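# Lift one staple stick out and stand it legs-down

## Task

Remove a single stick of staples from the staple box and set it down on the table with its legs pointing downward, far enough from both the box's tray and its sleeve that it is clearly apart from them.

## Robot and tools

Robot: two arms, left_arm and right_arm, each ending in a two-finger gripper with a wrist camera. Scene frame: origin at table-top height, midway between the nominal arm bases; +z up, +x outward over the table, left_arm on the +y side (image left/right does not follow these names). Calibrated bases: left_arm at (-0.020, +0.258, +0.033) m, quat_wxyz (+1.000, 0, 0, +0.016); right_arm at (-0.009, -0.369, 0) m, quat_wxyz (+1.000, 0, 0, -0.019). A camera stand sits behind the arms. Loose objects may occasionally get nudged.

Frames: every hand pose, velocity, target and wrist-camera pose in results is in that arm's own base frame. Fixed cameras and the table use the scene frame. Offsets you send are along the current Hand target's own axes. On the gripper, fingers extend along +z and spread along y; end_effector_position is the point between the pads, roughly 1 cm short of the tips.

execute_actions(actions, cameras): actions is a list of actions; each action is a list of up to 15 rows, one row per 1/30 s step; if fewer than 15 rows, the last row is held for the remaining steps. Each row is one list of 14 numbers in [-1, 1] covering both arms: left_arm dx, dy, dz, rx, ry, rz, opening, then right_arm in the same 7-slot order. dx..rz are offsets (not poses) from the arm's Hand target as it stood when the action began; every row counts from that same start, not from the row before, and a new action starts again from the updated Hand target, so repeating an offset moves further. Scale: 1.0 = 0.6 m for dx, dy, dz and 180 degrees for the rotation vector rx, ry, rz. Opening is absolute: +1 fully open (0.094 m), -1 closed. All six pose zeros re-request the current Hand target. cameras: list of names, ["all"], or []; omitted means all only when actions is empty. An empty actions list returns images and full state.

move(target, speed, blend, opening_speed, grip_force, blocking, cameras): target is one 14-number row (same layout, scale and offset meaning as above, counted from each arm's Hand target) or a list of up to 15 such rows, all counted from the same starting Hand targets. The gripper travels a straight path, rotating the short way; no obstacle avoidance, including of the other arm. speed: m/s, 0.002 to 2.9, default 0.25 (rotation capped at twice that in rad/s), one value or one per target. blend: metres of corner rounding per waypoint; 0 means stop at each. opening_speed: rate of the opening command per second on the -1..+1 scale, at least 0.2; use it to close gently. grip_force: newtons per pad, 10 to 50, one value or one per arm; it persists, and low forces close slowly. blocking=false returns early while the move continues. Paths are capped at 10 s. The result adds a move: line with the outcome (done, off_target, moving, held, fault) and limits (paced = pose clipped, held = steps withheld). done means within 10 mm and 2 degrees; it says nothing about contact.

wait(seconds 0 to 10, cameras): run the scene holding the last commands. stop(cameras): brake the current move. zoom_image(camera, region): camera one of cam_high, cam_low, cam_left_wrist, cam_right_wrist; region [x0, y0, x1, y1] pixels from top-left, at most 504 by 504, from the newest images. Images are 672x504. read_manual(section="licences") only gives licence text. finished_scene(scene): ends the current scene with its number; make no other call after it in that reply.

Control behaviour: commanded orientation is clipped to 40 degrees from the measured one each step. Friction and weight can leave a gripper a few centimetres off its command in free air; sending the next action (even zeros) re-requests it, and a remaining gap can be sent as an extra offset. An arm blocked by contact keeps pushing until told otherwise; to relieve it, command back past where the gripper is. To keep a gripper's opening unchanged, resend its current value, since 0 is a real command (half open).

Result lines: end_effector_position (m) and end_effector_quat_wxyz; Hand target (the base for the next offsets); Tool commands; grip_measured (same scale as opening; reads slightly wide when empty and a few hundredths below a held part's width); grip_effort_nm (motor effort, negative closing; not pad force); Joint positions (last value is finger opening in metres); Joint velocities (may be omitted when all within noise); Joint torques (include arm weight, have offsets, first three wrap at ±28 N m); motor temperatures. MOTOR HOT appears at 75 °C; at 90 °C an OVER-TEMPERATURE FAULT folds that arm and disables it; at 100 °C it collapses. Holding loads, stretched poses and pushing at unreachable targets heat motors.

Avoid: dropping the stick or releasing it while moving, fast impacts, pressing hard into the table, box or fixtures, any contact between the two arms or grippers (even gripping the other's fingers), strain on wrist-camera cables, paths passing near an arm's own base (go around), knocking anything off the table, and arm fault stops. Fast moves overshoot and strike harder; approach contacts slowly.

Each tool is called after ">>>" by a JSON object that holds its "fn" and its "kwargs", one argument or row to a line.

## Session

>>> {"fn": "execute_actions", "kwargs": {
  "actions": []
}}

Scene clock: 0.00 s.
left_arm: end_effector_position=(+0.2947, -0.0981, +0.0798) grip_measured=+1.000 grip_effort_nm=n/a end_effector_quat_wxyz=(+0.570, -0.093, +0.816, +0.005) | right_arm: end_effector_position=(+0.2462, +0.1012, +0.0763) grip_measured=+1.000 grip_effort_nm=n/a end_effector_quat_wxyz=(+0.389, +0.149, +0.883, +0.217)
Joint positions: left_arm=[-0.757 1.318 0.19 0.599 -0.805 -0.504 0.094] | right_arm=[0.44 0.732 0.221 -0.138 0.079 0.735 0.094]
Joint velocities: within noise
Joint torques (N m): no reading
Motor temperatures (°C): left_arm=[24 28 28 28 23 23 23] | right_arm=[25 26 26 34 25 26 25]
Heat: left arm: 28 °C; right arm: 34 °C.
Hand target: left_arm +0.2953, -0.0975, +0.0814; +0.571, -0.094, +0.815, +0.007 | right_arm +0.2484, +0.1017, +0.0819; +0.396, +0.148, +0.880, +0.219
Tool commands: left_gripper/opening=+1.0 right_gripper/opening=+1.0

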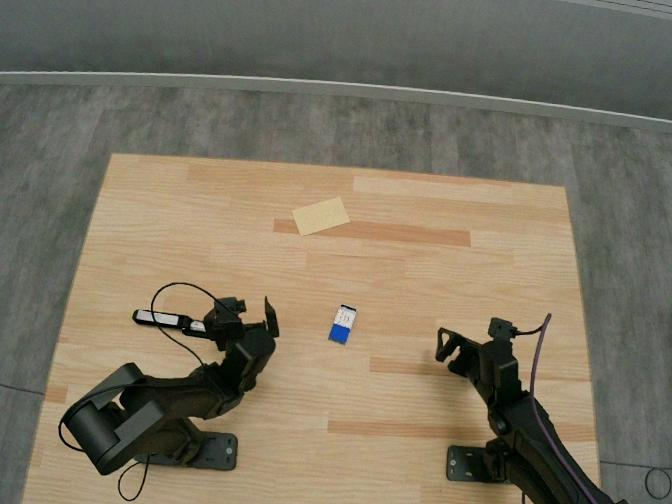

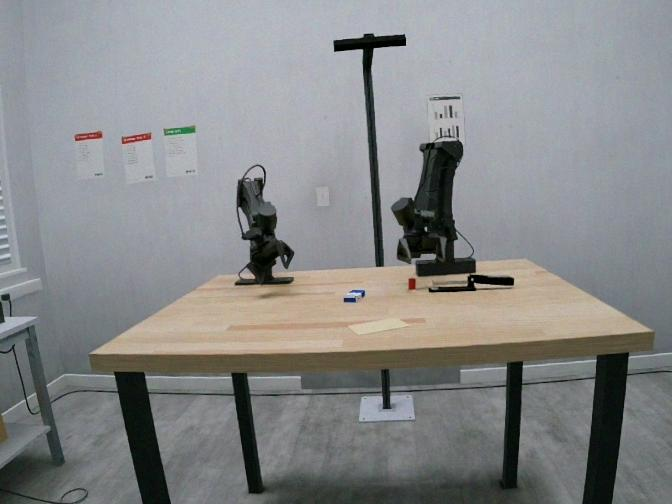

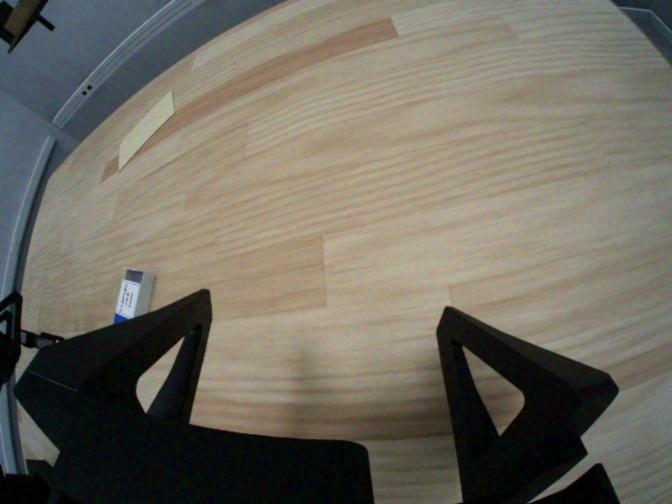

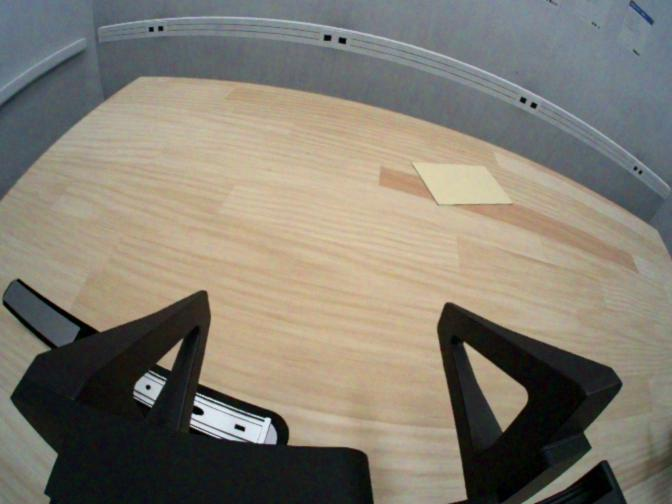

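>>> {"fn": "zoom_image", "kwargs": {
  "camera": "cam_high",
  "region": [300, 280, 384, 364]
}}

>>> {"fn": "zoom_image", "kwargs": {
  "camera": "cam_low",
  "region": [320, 260, 440, 350]
}}

>>> {"fn": "zoom_image", "kwargs": {
  "camera": "cam_left_wrist",
  "region": [90, 250, 190, 340]
}}

Scaled by 6.000 from the camera's 672x504 image, which has a finer 960x720 frame.

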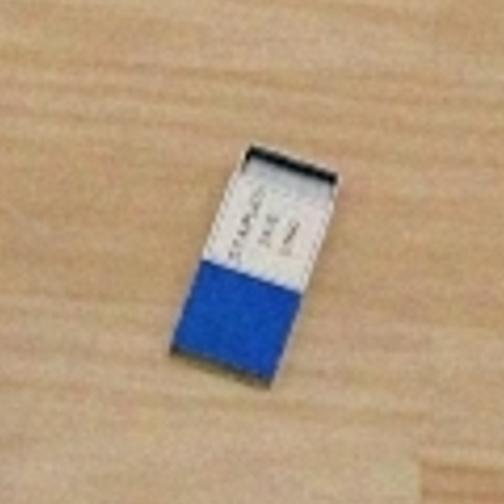

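Scaled by 4.200 from the camera's 672x504 image, which has a finer 960x720 frame.

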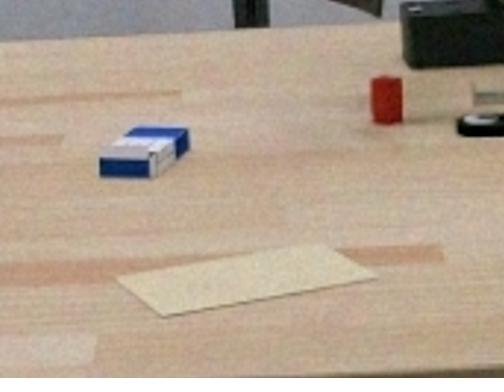

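Scaled by 5.040 from the camera's 672x504 image, which has a finer 960x720 frame.

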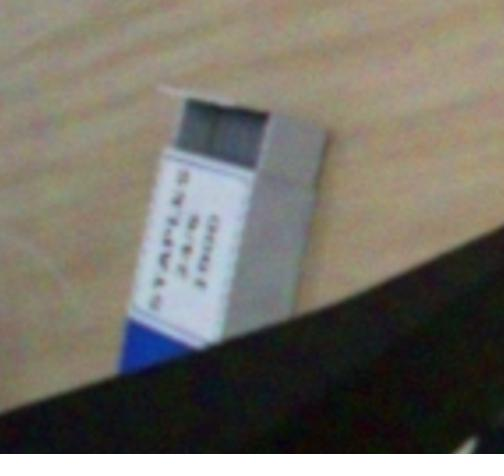

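>>> {"fn": "move", "kwargs": {
  "target": [0,0,0,0,0,0,1,0.0377,0.3853,0.0952,0.1734,0.2438,-0.0315,1],
  "cameras": ["all"]
}}

>>> {"fn": "zoom_image", "kwargs": {
  "camera": "cam_right_wrist",
  "region": [150, 100, 500, 450]
}}

Scene clock: 39.33 s.
left_arm: end_effector_position=(+0.2947, -0.0981, +0.0798) grip_measured=+1.000 grip_effort_nm=-0.04 end_effector_quat_wxyz=(+0.570, -0.093, +0.816, +0.005) | right_arm: end_effector_position=(+0.2985, +0.3228, +0.1477) grip_measured=+1.000 grip_effort_nm=0.01 end_effector_quat_wxyz=(+0.021, +0.109, +0.993, +0.024)
Joint positions: left_arm=[-0.757 1.318 0.19 0.599 -0.805 -0.504 0.094] | right_arm=[0.825 2.23 2.273 -1.55 0.006 1.044 0.094]
Joint torques (N m): left_arm=[0.01 -3.43 6.31 1.82 -0.25 0] | right_arm=[0.06 -11.03 7.62 0.59 -0.09 0.04]
Motor temperatures (°C): left_arm=[24 28 28 29 23 23 23] | right_arm=[25 26 29 39 25 26 25]
Heat: left arm: 29 °C; right arm: 39 °C.
Hand target: left_arm +0.2953, -0.0975, +0.0814; +0.571, -0.094, +0.815, +0.007 | right_arm +0.2976, +0.3257, +0.1500; -0.001, +0.113, +0.994, +0.000
Off the commanded pose: left_arm 0.002 m, 0 deg | right_arm 0.004 m, 4 deg.
joint sent to its limit (right arm) — joint 4 (wrist pitch), lower limit. The joint targets are off in orientation, not in position.
move: off_target (right_arm)

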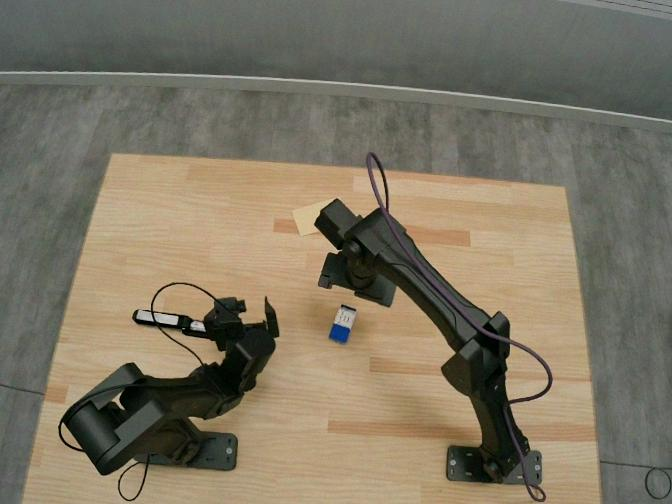

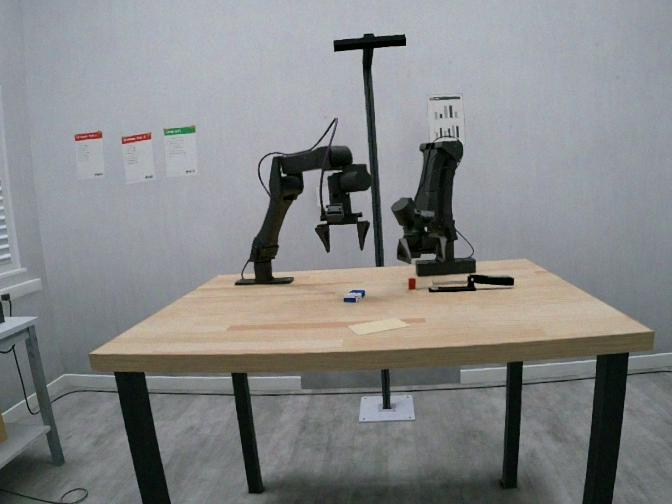

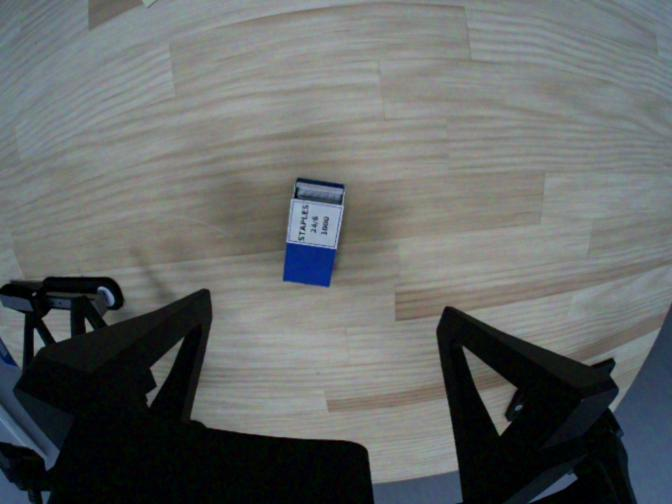

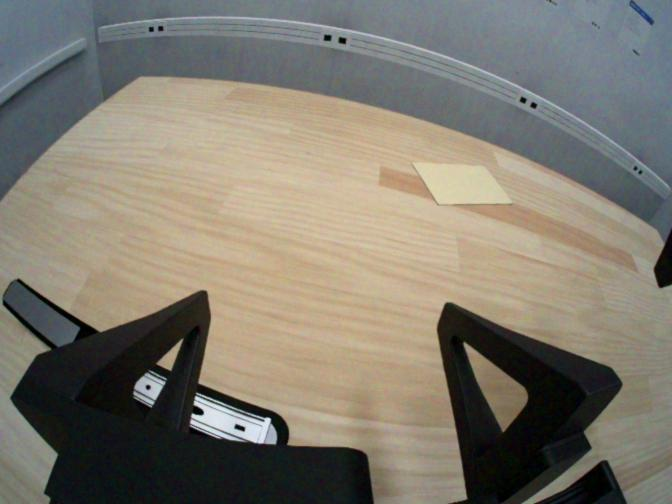

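Scaled by 1.440 from the camera's 672x504 image, which has a finer 960x720 frame.

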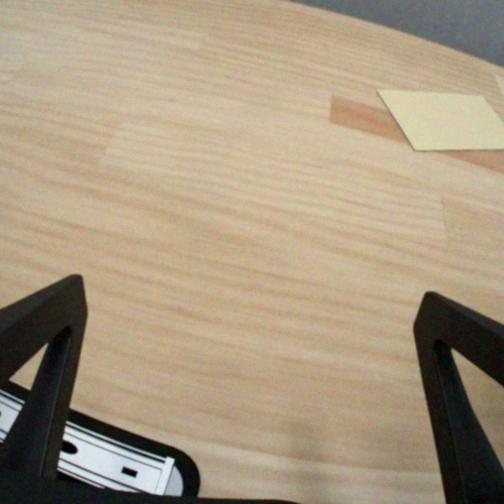

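>>> {"fn": "zoom_image", "kwargs": {
  "camera": "cam_left_wrist",
  "region": [260, 160, 380, 300]
}}

>>> {"fn": "zoom_image", "kwargs": {
  "camera": "cam_low",
  "region": [335, 270, 385, 310]
}}

Scaled by 3.600 from the camera's 672x504 image, which has a finer 960x720 frame.

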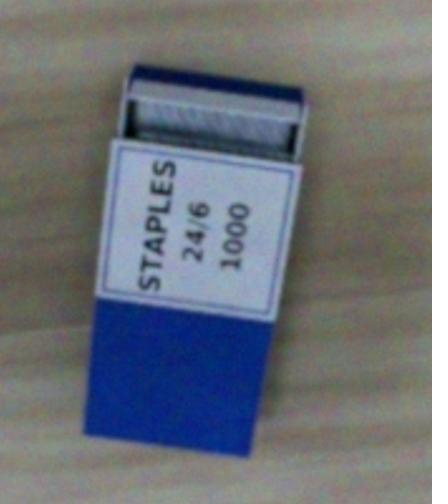

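Scaled by 10.080 from the camera's 672x504 image, which has a finer 960x720 frame.

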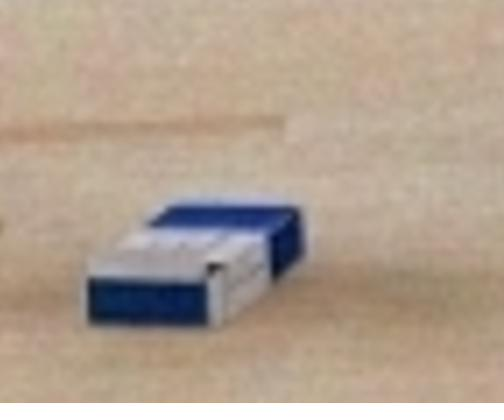

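>>> {"fn": "move", "kwargs": {
  "target": [0,0,0,0,0,0,1,-0.15,0,0,0,0,0,1]
}}

>>> {"fn": "move", "kwargs": {
  "target": [-0.0348,-0.3215,-0.1487,0.1159,0.1407,0.1108,1,0,0,0,0,0,0,1],
  "cameras": ["all"]
}}

>>> {"fn": "zoom_image", "kwargs": {
  "camera": "cam_right_wrist",
  "region": [150, 100, 500, 450]
}}

Scene clock: 77.50 s.
left_arm: end_effector_position=(+0.2947, -0.0981, +0.0798) grip_measured=+1.000 grip_effort_nm=-0.03 end_effector_quat_wxyz=(+0.570, -0.093, +0.816, +0.005) | right_arm: end_effector_position=(+0.3833, +0.3034, +0.1486) grip_measured=+1.000 grip_effort_nm=0.01 end_effector_quat_wxyz=(+0.059, +0.117, +0.989, +0.061)
Joint positions: left_arm=[-0.757 1.318 0.19 0.599 -0.805 -0.504 0.094] | right_arm=[0.666 2.396 2.554 -1.558 -0.003 0.902 0.094]
Joint torques (N m): left_arm=[0.01 -3.43 6.31 1.82 -0.25 0] | right_arm=[-0.06 -11.77 7.49 0.89 -0.07 -0.05]
Motor temperatures (°C): left_arm=[24 27 28 29 23 22 23] | right_arm=[25 30 29 34 24 25 24]
Heat: left arm: 29 °C; right arm: 34 °C.
Hand target: left_arm +0.2953, -0.0975, +0.0814; +0.571, -0.094, +0.815, +0.007 | right_arm +0.3853, +0.3055, +0.1499; -0.001, +0.113, +0.994, +0.000
Off the commanded pose: left_arm 0.002 m, 0 deg | right_arm 0.003 m, 10 deg.
joint sent to its limit (right arm) — joint 4 (wrist pitch), lower limit. The joint targets are off in orientation, not in position.
move: off_target (right_arm)

Scene clock: 79.73 s.
left_arm: end_effector_position=(+0.2492, -0.2910, +0.1471) grip_measured=+1.000 grip_effort_nm=-0.04 end_effector_quat_wxyz=(+0.378, +0.151, +0.911, -0.063) | right_arm: end_effector_position=(+0.3833, +0.3034, +0.1486) grip_measured=+1.000 grip_effort_nm=0.01 end_effector_quat_wxyz=(+0.059, +0.117, +0.989, +0.061)
Joint positions: left_arm=[-1.099 1.467 1.029 -0.51 -0.515 -0.601 0.094] | right_arm=[0.666 2.396 2.554 -1.558 -0.003 0.901 0.094]
Joint torques (N m): left_arm=[-0.28 -5.11 10.24 1.43 -0.25 -0.06] | right_arm=[0.08 -12.08 7.43 0.87 -0.01 -0.09]
Heat: left arm: 29 °C; right arm: 34 °C.
Hand target: left_arm +0.2504, -0.2946, +0.1503; +0.378, +0.151, +0.911, -0.062 | right_arm +0.3853, +0.3055, +0.1499; -0.001, +0.113, +0.994, +0.000
Off the commanded pose: left_arm 0.005 m, 0 deg | right_arm 0.003 m, 10 deg.
joint sent to its limit (right arm) — joint 4 (wrist pitch), lower limit. The joint targets are off in orientation, not in position.
move: off_target (right_arm)

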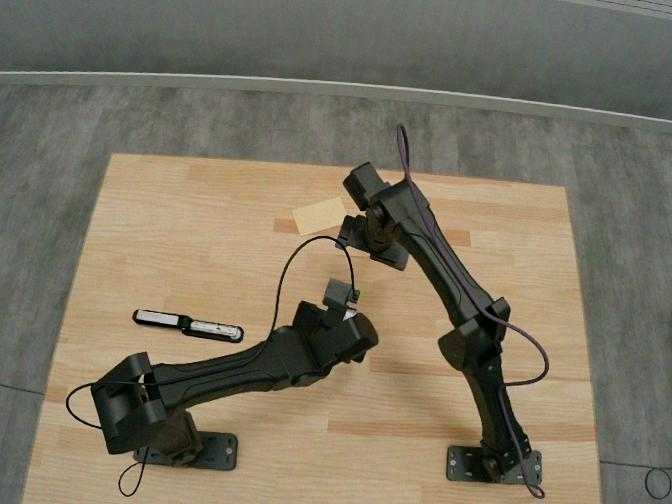

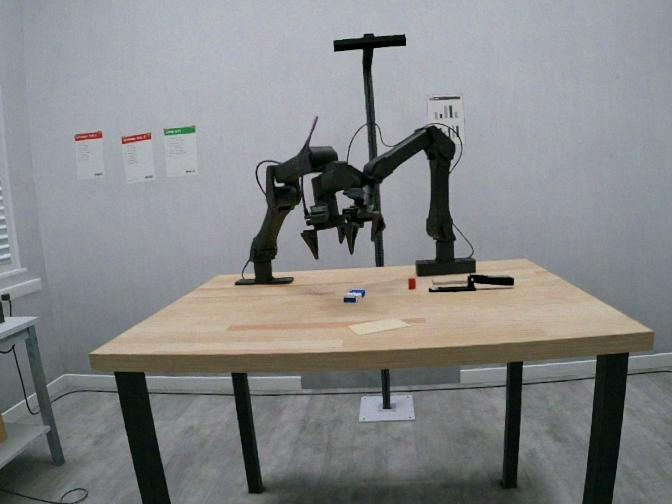

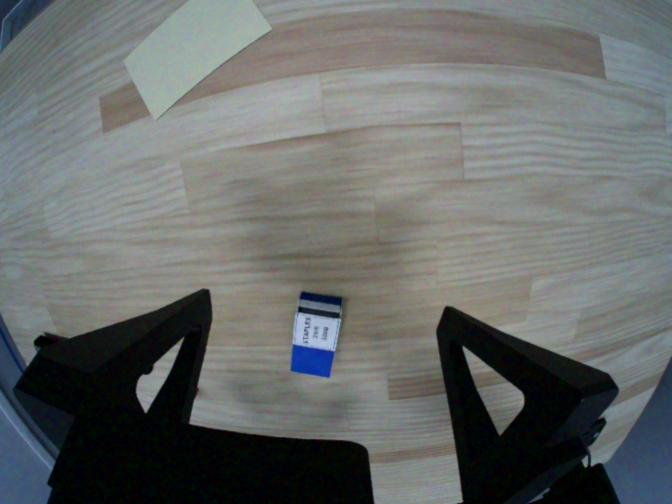

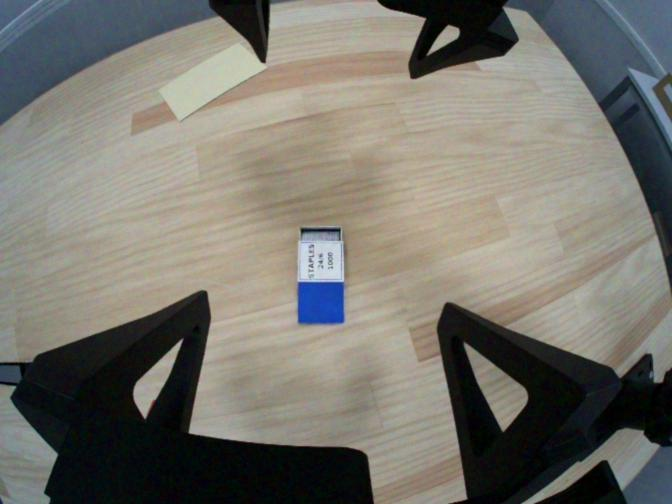

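Scaled by 1.440 from the camera's 672x504 image, which has a finer 960x720 frame.

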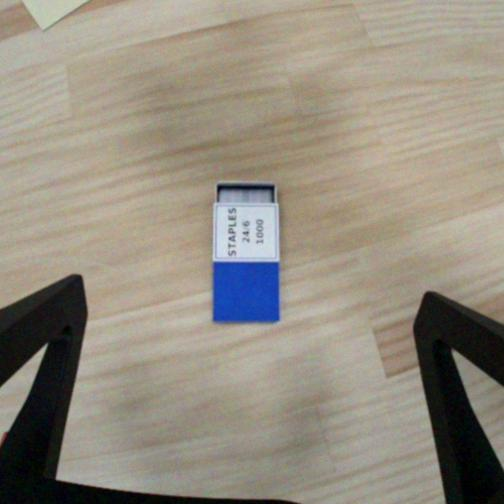

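>>> {"fn": "move", "kwargs": {
  "target": [0.1355,-0.0075,0.2227,0,0,0,1,0,0,0,0,0,0,1],
  "cameras": ["all"],
  "speed": 0.15
}}

>>> {"fn": "zoom_image", "kwargs": {
  "camera": "cam_right_wrist",
  "region": [180, 150, 480, 400]
}}

>>> {"fn": "zoom_image", "kwargs": {
  "camera": "cam_low",
  "region": [320, 220, 420, 320]
}}

Scene clock: 103.53 s.
left_arm: end_effector_position=(+0.2835, -0.3148, +0.0050) grip_measured=+1.000 grip_effort_nm=-0.04 end_effector_quat_wxyz=(+0.380, +0.147, +0.910, -0.071) | right_arm: end_effector_position=(+0.3833, +0.3034, +0.1486) grip_measured=+1.000 grip_effort_nm=0.01 end_effector_quat_wxyz=(+0.059, +0.117, +0.989, +0.061)
Joint positions: left_arm=[-1.035 1.879 0.824 0.149 -0.472 -0.55 0.094] | right_arm=[0.666 2.396 2.554 -1.558 -0.003 0.901 0.094]
Joint torques (N m): left_arm=[0.43 -7.21 5.3 1.67 -0.21 0.12] | right_arm=[0.03 -11.97 7.47 0.85 -0.03 -0.03]
Heat: left arm: 30 °C; right arm: 33 °C.
Hand target: left_arm +0.2843, -0.3105, -0.0016; +0.378, +0.151, +0.911, -0.062 | right_arm +0.3853, +0.3055, +0.1499; -0.001, +0.113, +0.994, +0.000
Off the commanded pose: left_arm 0.008 m, 1 deg | right_arm 0.003 m, 10 deg.
joint sent to its limit (right arm) — joint 4 (wrist pitch), lower limit. The joint targets are off in orientation, not in position.
move: off_target (right_arm)

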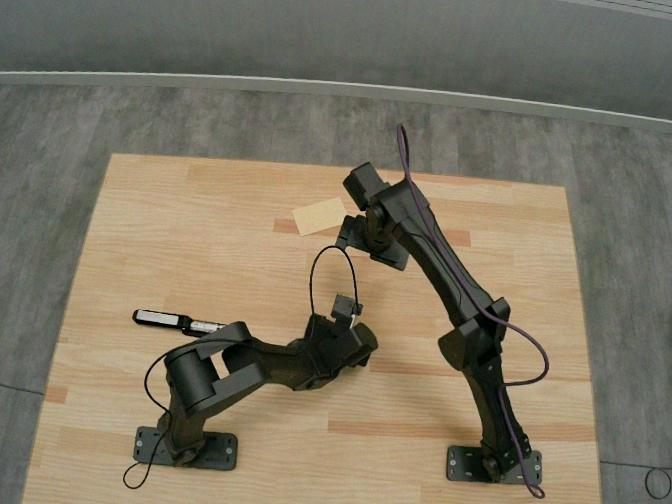

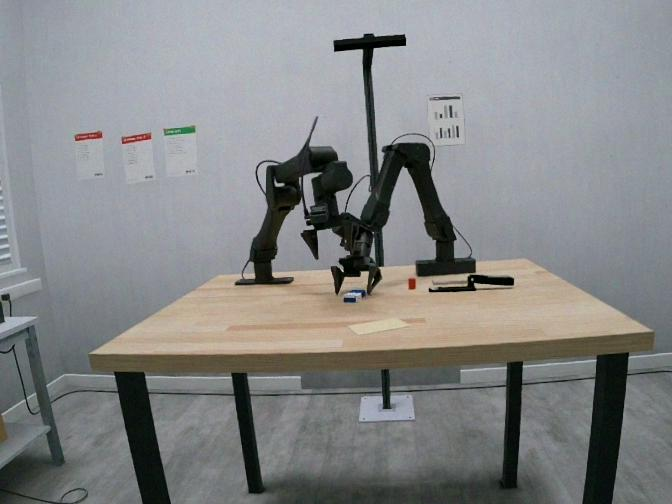

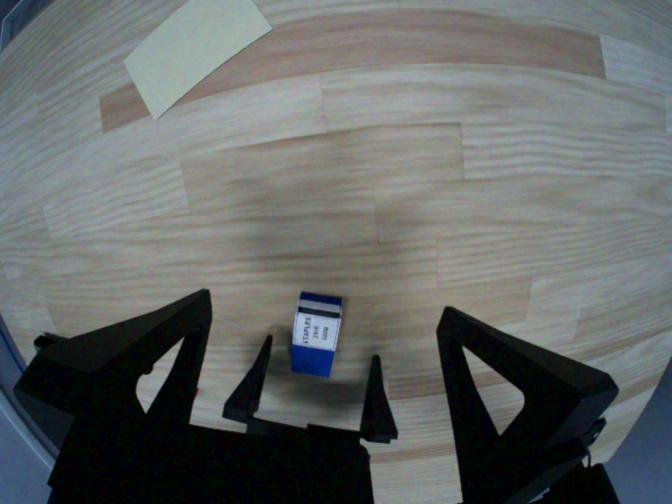

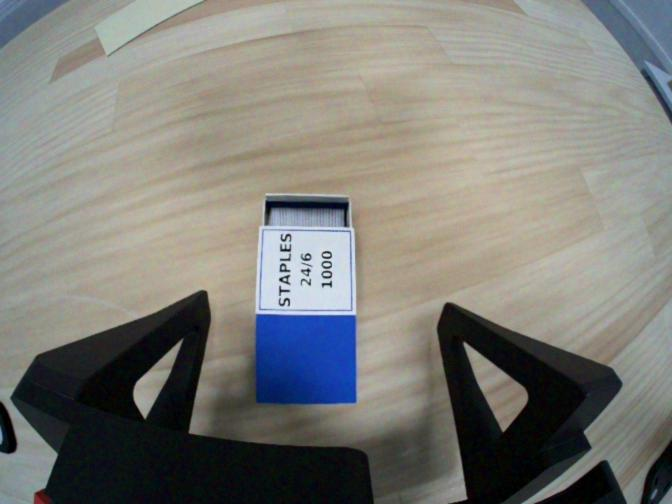

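Scaled by 1.680 from the camera's 672x504 image, which has a finer 960x720 frame.

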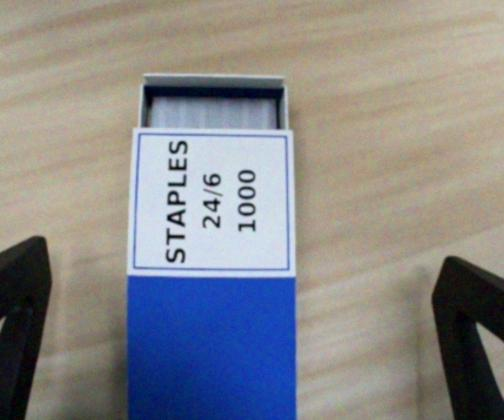

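Scaled by 5.040 from the camera's 672x504 image, which has a finer 960x720 frame.

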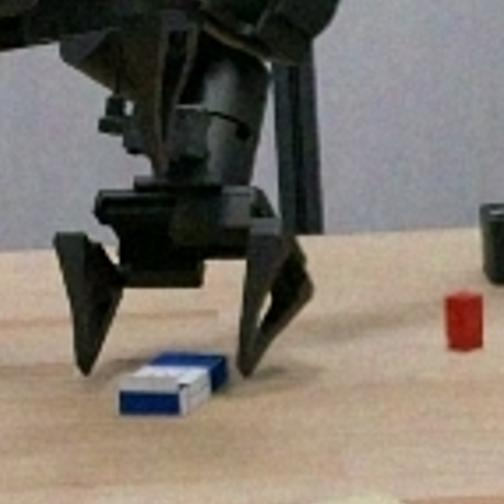

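>>> {"fn": "move", "kwargs": {
  "target": [0.0377,0.0108,0.007,0,0,0,1,0,0,0,0,0,0,1],
  "cameras": ["cam_low","cam_right_wrist"],
  "speed": 0.1
}}

>>> {"fn": "zoom_image", "kwargs": {
  "camera": "cam_low",
  "region": [320, 240, 400, 320]
}}

Scene clock: 114.00 s.
left_arm: end_effector_position=(+0.2798, -0.3079, -0.0053) grip_measured=+1.000 grip_effort_nm=-0.04 end_effector_quat_wxyz=(+0.391, +0.142, +0.906, -0.080) | right_arm: end_effector_position=(+0.3833, +0.3034, +0.1486) grip_measured=+1.000 grip_effort_nm=0.01 end_effector_quat_wxyz=(+0.059, +0.117, +0.989, +0.061)
Joint positions: left_arm=[-1.036 1.891 0.752 0.263 -0.478 -0.55 0.094] | right_arm=[0.666 2.396 2.554 -1.558 -0.003 0.901 0.094]
Joint torques (N m): left_arm=[-0.35 -5.98 4.31 1.55 -0.2 0.03] | right_arm=[0.03 -12.25 7.28 0.89 -0.07 -0.09]
Heat: left arm: 29 °C; right arm: 33 °C.
Hand target: left_arm +0.2741, -0.3002, -0.0206; +0.378, +0.151, +0.911, -0.062 | right_arm +0.3853, +0.3055, +0.1499; -0.001, +0.113, +0.994, +0.000
Off the commanded pose: left_arm 0.018 m, 3 deg | right_arm 0.003 m, 10 deg.
joint sent to its limit (right arm) — joint 4 (wrist pitch), lower limit. The joint targets are off in orientation, not in position.
move: off_target (left_arm, right_arm)
Images, in order (width x height): cam_low 672x504, cam_right_wrist 672x504.

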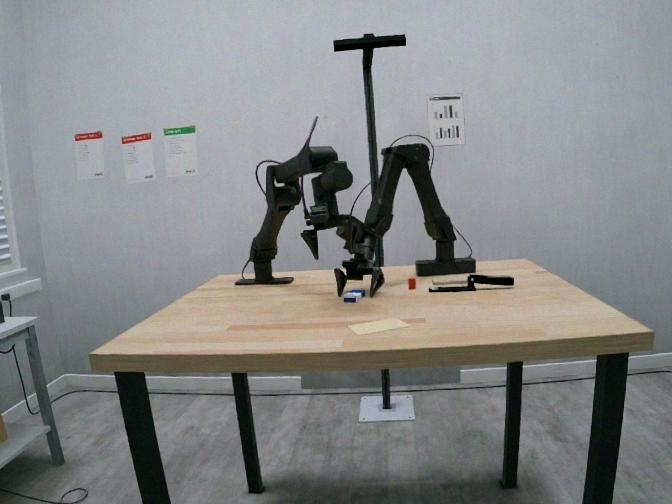

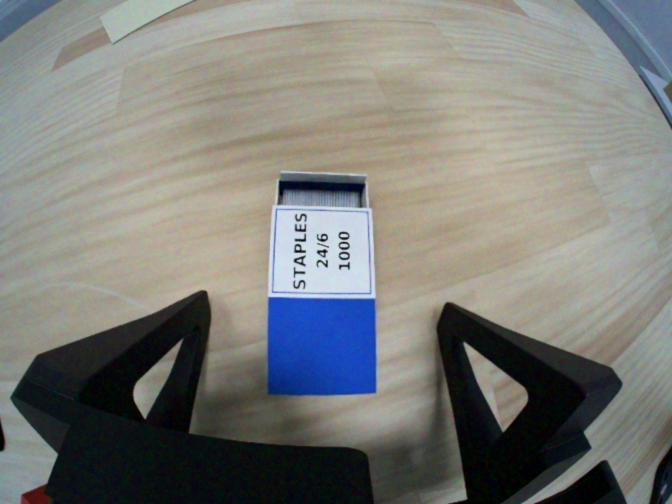

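Scaled by 6.300 from the camera's 672x504 image, which has a finer 960x720 frame.

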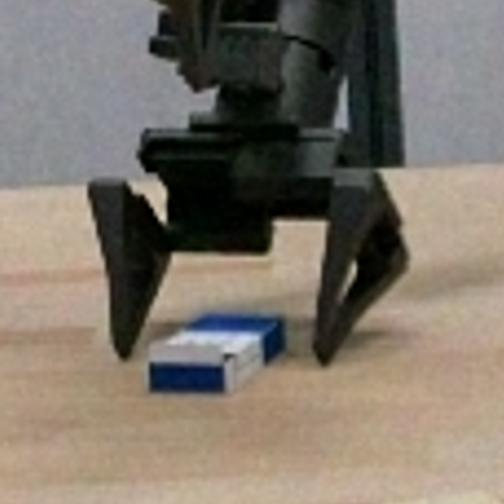

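>>> {"fn": "move", "kwargs": {
  "target": [
    [-0.007,0,-0.026,0,0,0,1,0,0,0,0,0,0,1],
    [-0.007,0,-0.026,0,0,0,-0.4,0,0,0,0,0,0,1]
  ],
  "cameras": ["cam_low","cam_right_wrist"],
  "speed": 0.1,
  "grip_force": [25,25]
}}

>>> {"fn": "zoom_image", "kwargs": {
  "camera": "cam_low",
  "region": [320, 240, 400, 320]
}}

Scene clock: 126.83 s.
left_arm: end_effector_position=(+0.2716, -0.3063, -0.0057) grip_measured=-0.185 grip_effort_nm=-0.48 end_effector_quat_wxyz=(+0.385, +0.149, +0.908, -0.074) | right_arm: end_effector_position=(+0.3833, +0.3034, +0.1486) grip_measured=+1.000 grip_effort_nm=0.01 end_effector_quat_wxyz=(+0.059, +0.117, +0.989, +0.061)
Joint positions: left_arm=[-1.054 1.874 0.743 0.233 -0.484 -0.557 0.038] | right_arm=[0.666 2.396 2.554 -1.558 -0.003 0.901 0.094]
Joint torques (N m): left_arm=[-0.32 -10 4.27 1.19 -0.26 -0.09] | right_arm=[0.08 -12.08 7.51 0.88 -0.05 -0.07]
Heat: left arm: 28 °C; right arm: 33 °C.
Hand target: left_arm +0.2664, -0.2975, -0.0067; +0.378, +0.151, +0.911, -0.061 | right_arm +0.3853, +0.3055, +0.1499; -0.001, +0.113, +0.994, +0.000
Off the commanded pose: left_arm 0.010 m, 2 deg | right_arm 0.003 m, 10 deg.
joint sent to its limit (right arm) — joint 4 (wrist pitch), lower limit. The joint targets are off in orientation, not in position.
grip_force (N): 25, 25
move: off_target (right_arm); target 2's new opening was sent with left_arm's hand 0.011 m and 2 deg from that target
Images, in order (width x height): cam_low 672x504, cam_right_wrist 672x504.

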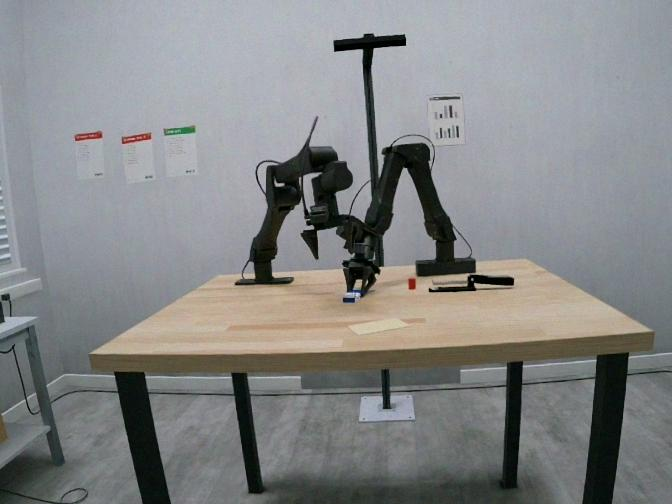

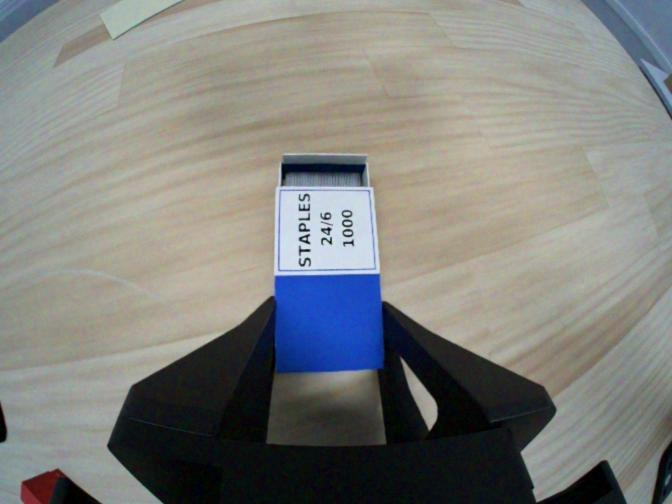

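Scaled by 6.300 from the camera's 672x504 image, which has a finer 960x720 frame.

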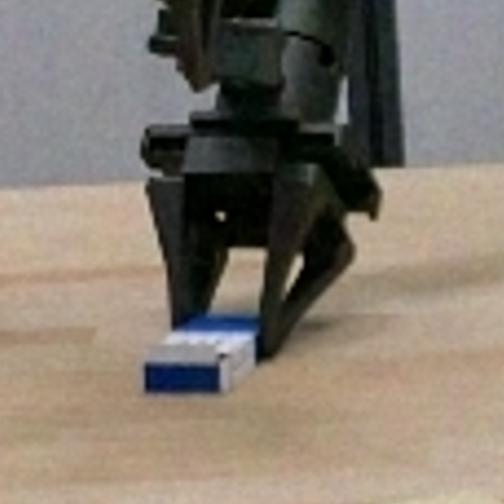

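>>> {"fn": "move", "kwargs": {
  "target": [
    [0,0,0,0,0,0,0.2,0,0,0,0,0,0,1],
    [-0.0035,0,-0.0035,0,-0.0722,0,0.2,0,0,0,0,0,0,1],
    [-0.0035,0,-0.0035,0,-0.0722,0,-0.4,0,0,0,0,0,0,1]
  ],
  "cameras": ["all"],
  "speed": 0.1
}}

>>> {"fn": "zoom_image", "kwargs": {
  "camera": "cam_left_wrist",
  "region": [230, 240, 390, 400]
}}

Scene clock: 160.00 s.
left_arm: end_effector_position=(+0.2686, -0.3026, +0.0037) grip_measured=-0.208 grip_effort_nm=-0.52 end_effector_quat_wxyz=(+0.480, +0.136, +0.862, -0.093) | right_arm: end_effector_position=(+0.3833, +0.3034, +0.1486) grip_measured=+1.000 grip_effort_nm=0.01 end_effector_quat_wxyz=(+0.059, +0.117, +0.989, +0.061)
Joint positions: left_arm=[-1.114 1.915 0.586 0.623 -0.634 -0.502 0.037] | right_arm=[0.666 2.396 2.554 -1.558 -0.003 0.901 0.094]
Joint torques (N m): left_arm=[-0.42 -6.08 3.79 1.86 -0.34 0.13] | right_arm=[-0.02 -12.1 7.49 0.93 -0.04 -0.04]
Heat: left arm: 28 °C; right arm: 33 °C.
Hand target: left_arm +0.2664, -0.2975, -0.0037; +0.479, +0.143, +0.863, -0.078 | right_arm +0.3853, +0.3055, +0.1499; -0.001, +0.113, +0.994, +0.000
Off the commanded pose: left_arm 0.009 m, 2 deg | right_arm 0.003 m, 10 deg.
joint sent to its limit (right arm) — joint 4 (wrist pitch), lower limit. The joint targets are off in orientation, not in position.
grip_force (N): 25, 25
move: off_target (right_arm)

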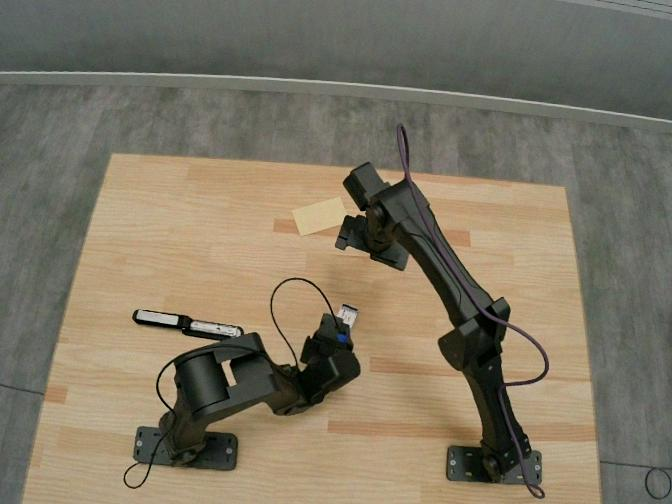

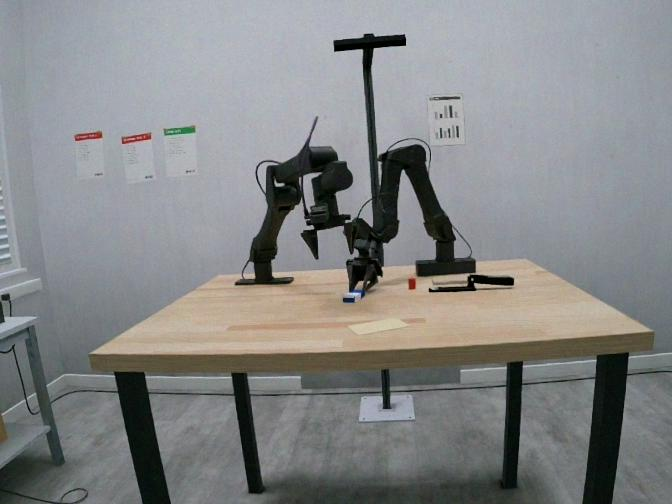

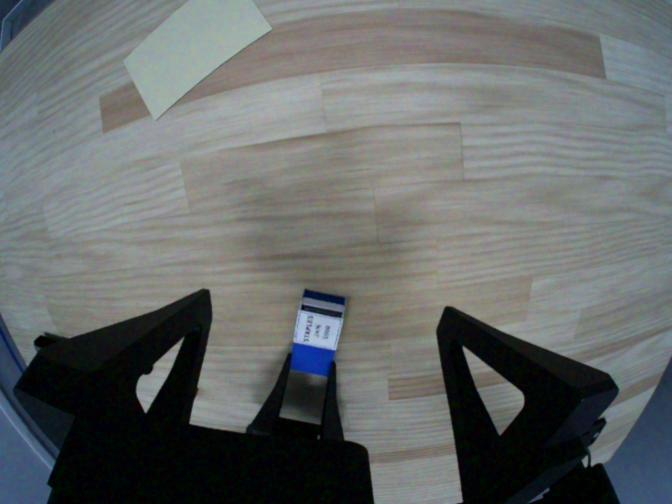

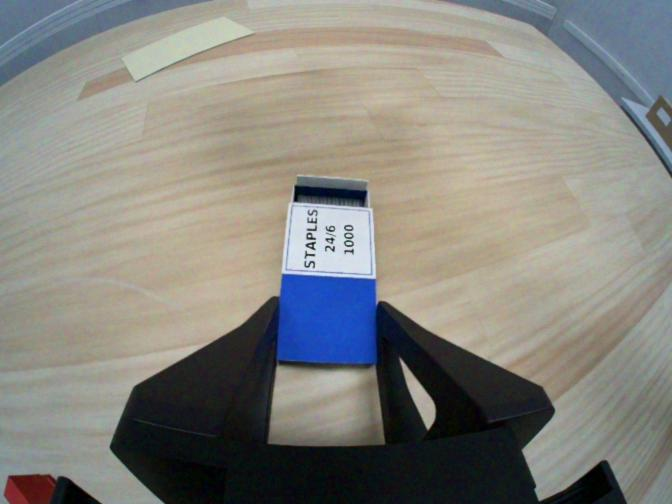

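Scaled by 3.150 from the camera's 672x504 image, which has a finer 960x720 frame.

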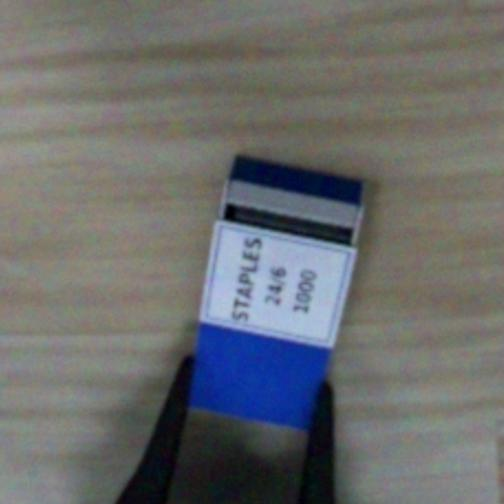

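>>> {"fn": "move", "kwargs": {
  "target": [
    [0,0,0,0,0,0,-0.4,0,0,0.1667,0,0,0.011,0.4],
    [0,0,0,0,0,0,-0.4,0.095,0.0114,0.1667,0,0,0.011,0.4]
  ],
  "cameras": ["all"],
  "speed": 0.15,
  "blend": 0.02
}}

>>> {"fn": "zoom_image", "kwargs": {
  "camera": "cam_low",
  "region": [320, 220, 400, 320]
}}

Scene clock: 182.80 s.
left_arm: end_effector_position=(+0.2686, -0.3026, +0.0037) grip_measured=-0.211 grip_effort_nm=-0.60 end_effector_quat_wxyz=(+0.480, +0.136, +0.862, -0.093) | right_arm: end_effector_position=(+0.3274, +0.3244, +0.0381) grip_measured=+0.402 grip_effort_nm=-0.08 end_effector_quat_wxyz=(-0.013, +0.123, +0.992, -0.012)
Joint positions: left_arm=[-1.114 1.915 0.586 0.623 -0.634 -0.502 0.037] | right_arm=[0.777 2.417 2.156 -1.345 -0.005 1.023 0.066]
Joint torques (N m): left_arm=[-0.42 -6.09 3.82 1.87 -0.35 0.12] | right_arm=[-0.57 -15.98 5.14 0.59 0.01 0.1]
Heat: left arm: 28 °C; right arm: 33 °C.
Hand target: left_arm +0.2664, -0.2975, -0.0037; +0.479, +0.143, +0.863, -0.078 | right_arm +0.3312, +0.3249, +0.0499; -0.001, +0.130, +0.991, +0.000
Off the commanded pose: left_arm 0.009 m, 2 deg | right_arm 0.012 m, 2 deg.
grip_force (N): 25, 25
move: off_target (right_arm)

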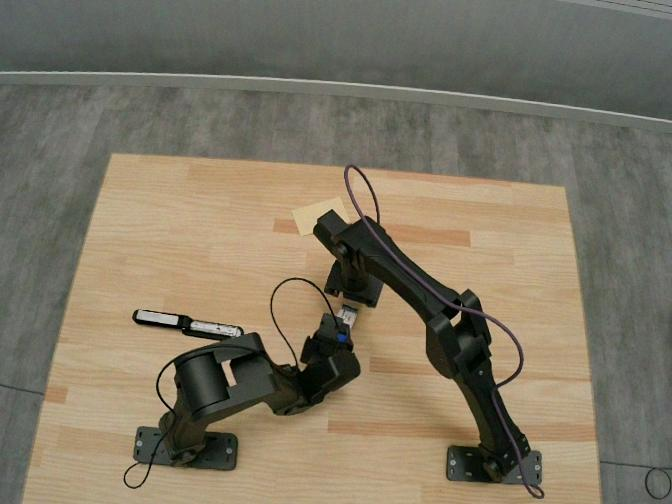

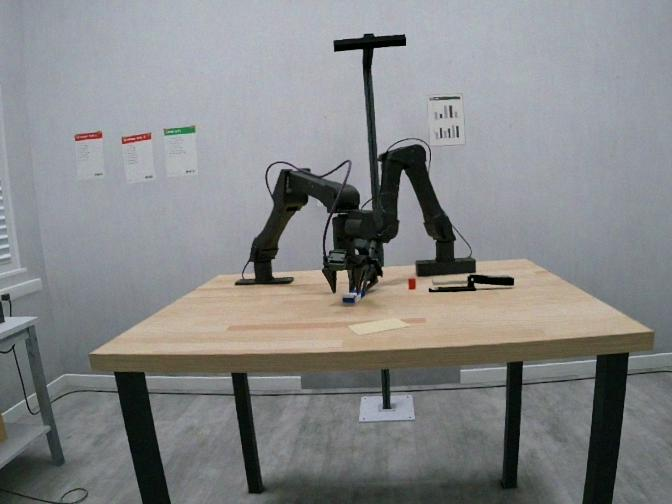

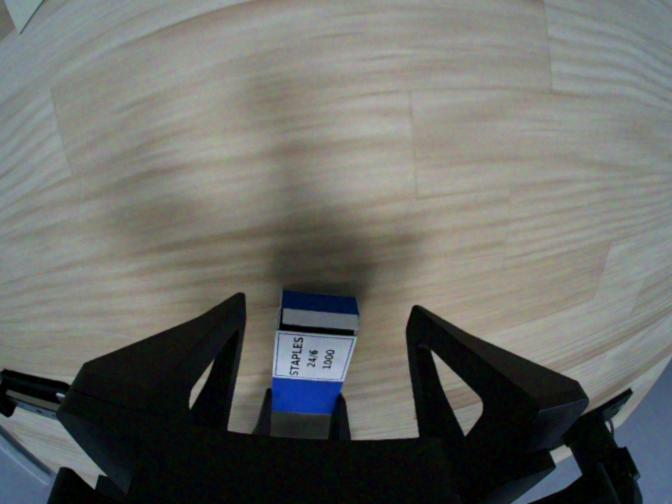

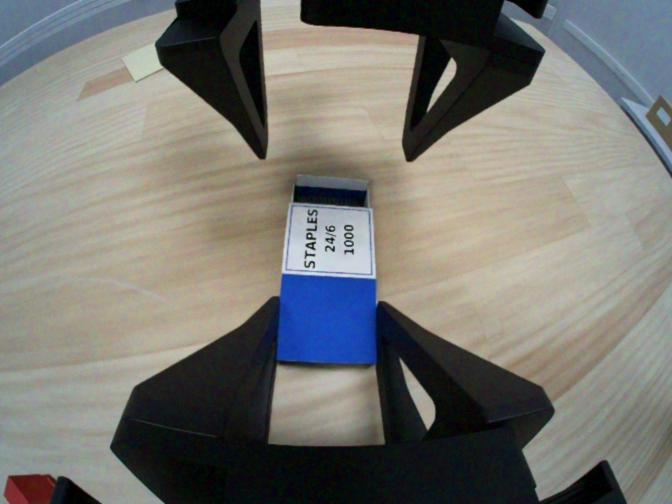

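Scaled by 5.040 from the camera's 672x504 image, which has a finer 960x720 frame.

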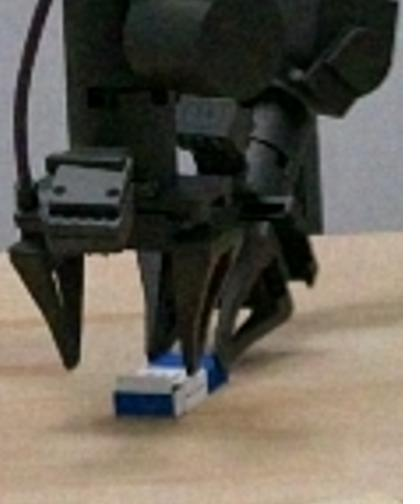

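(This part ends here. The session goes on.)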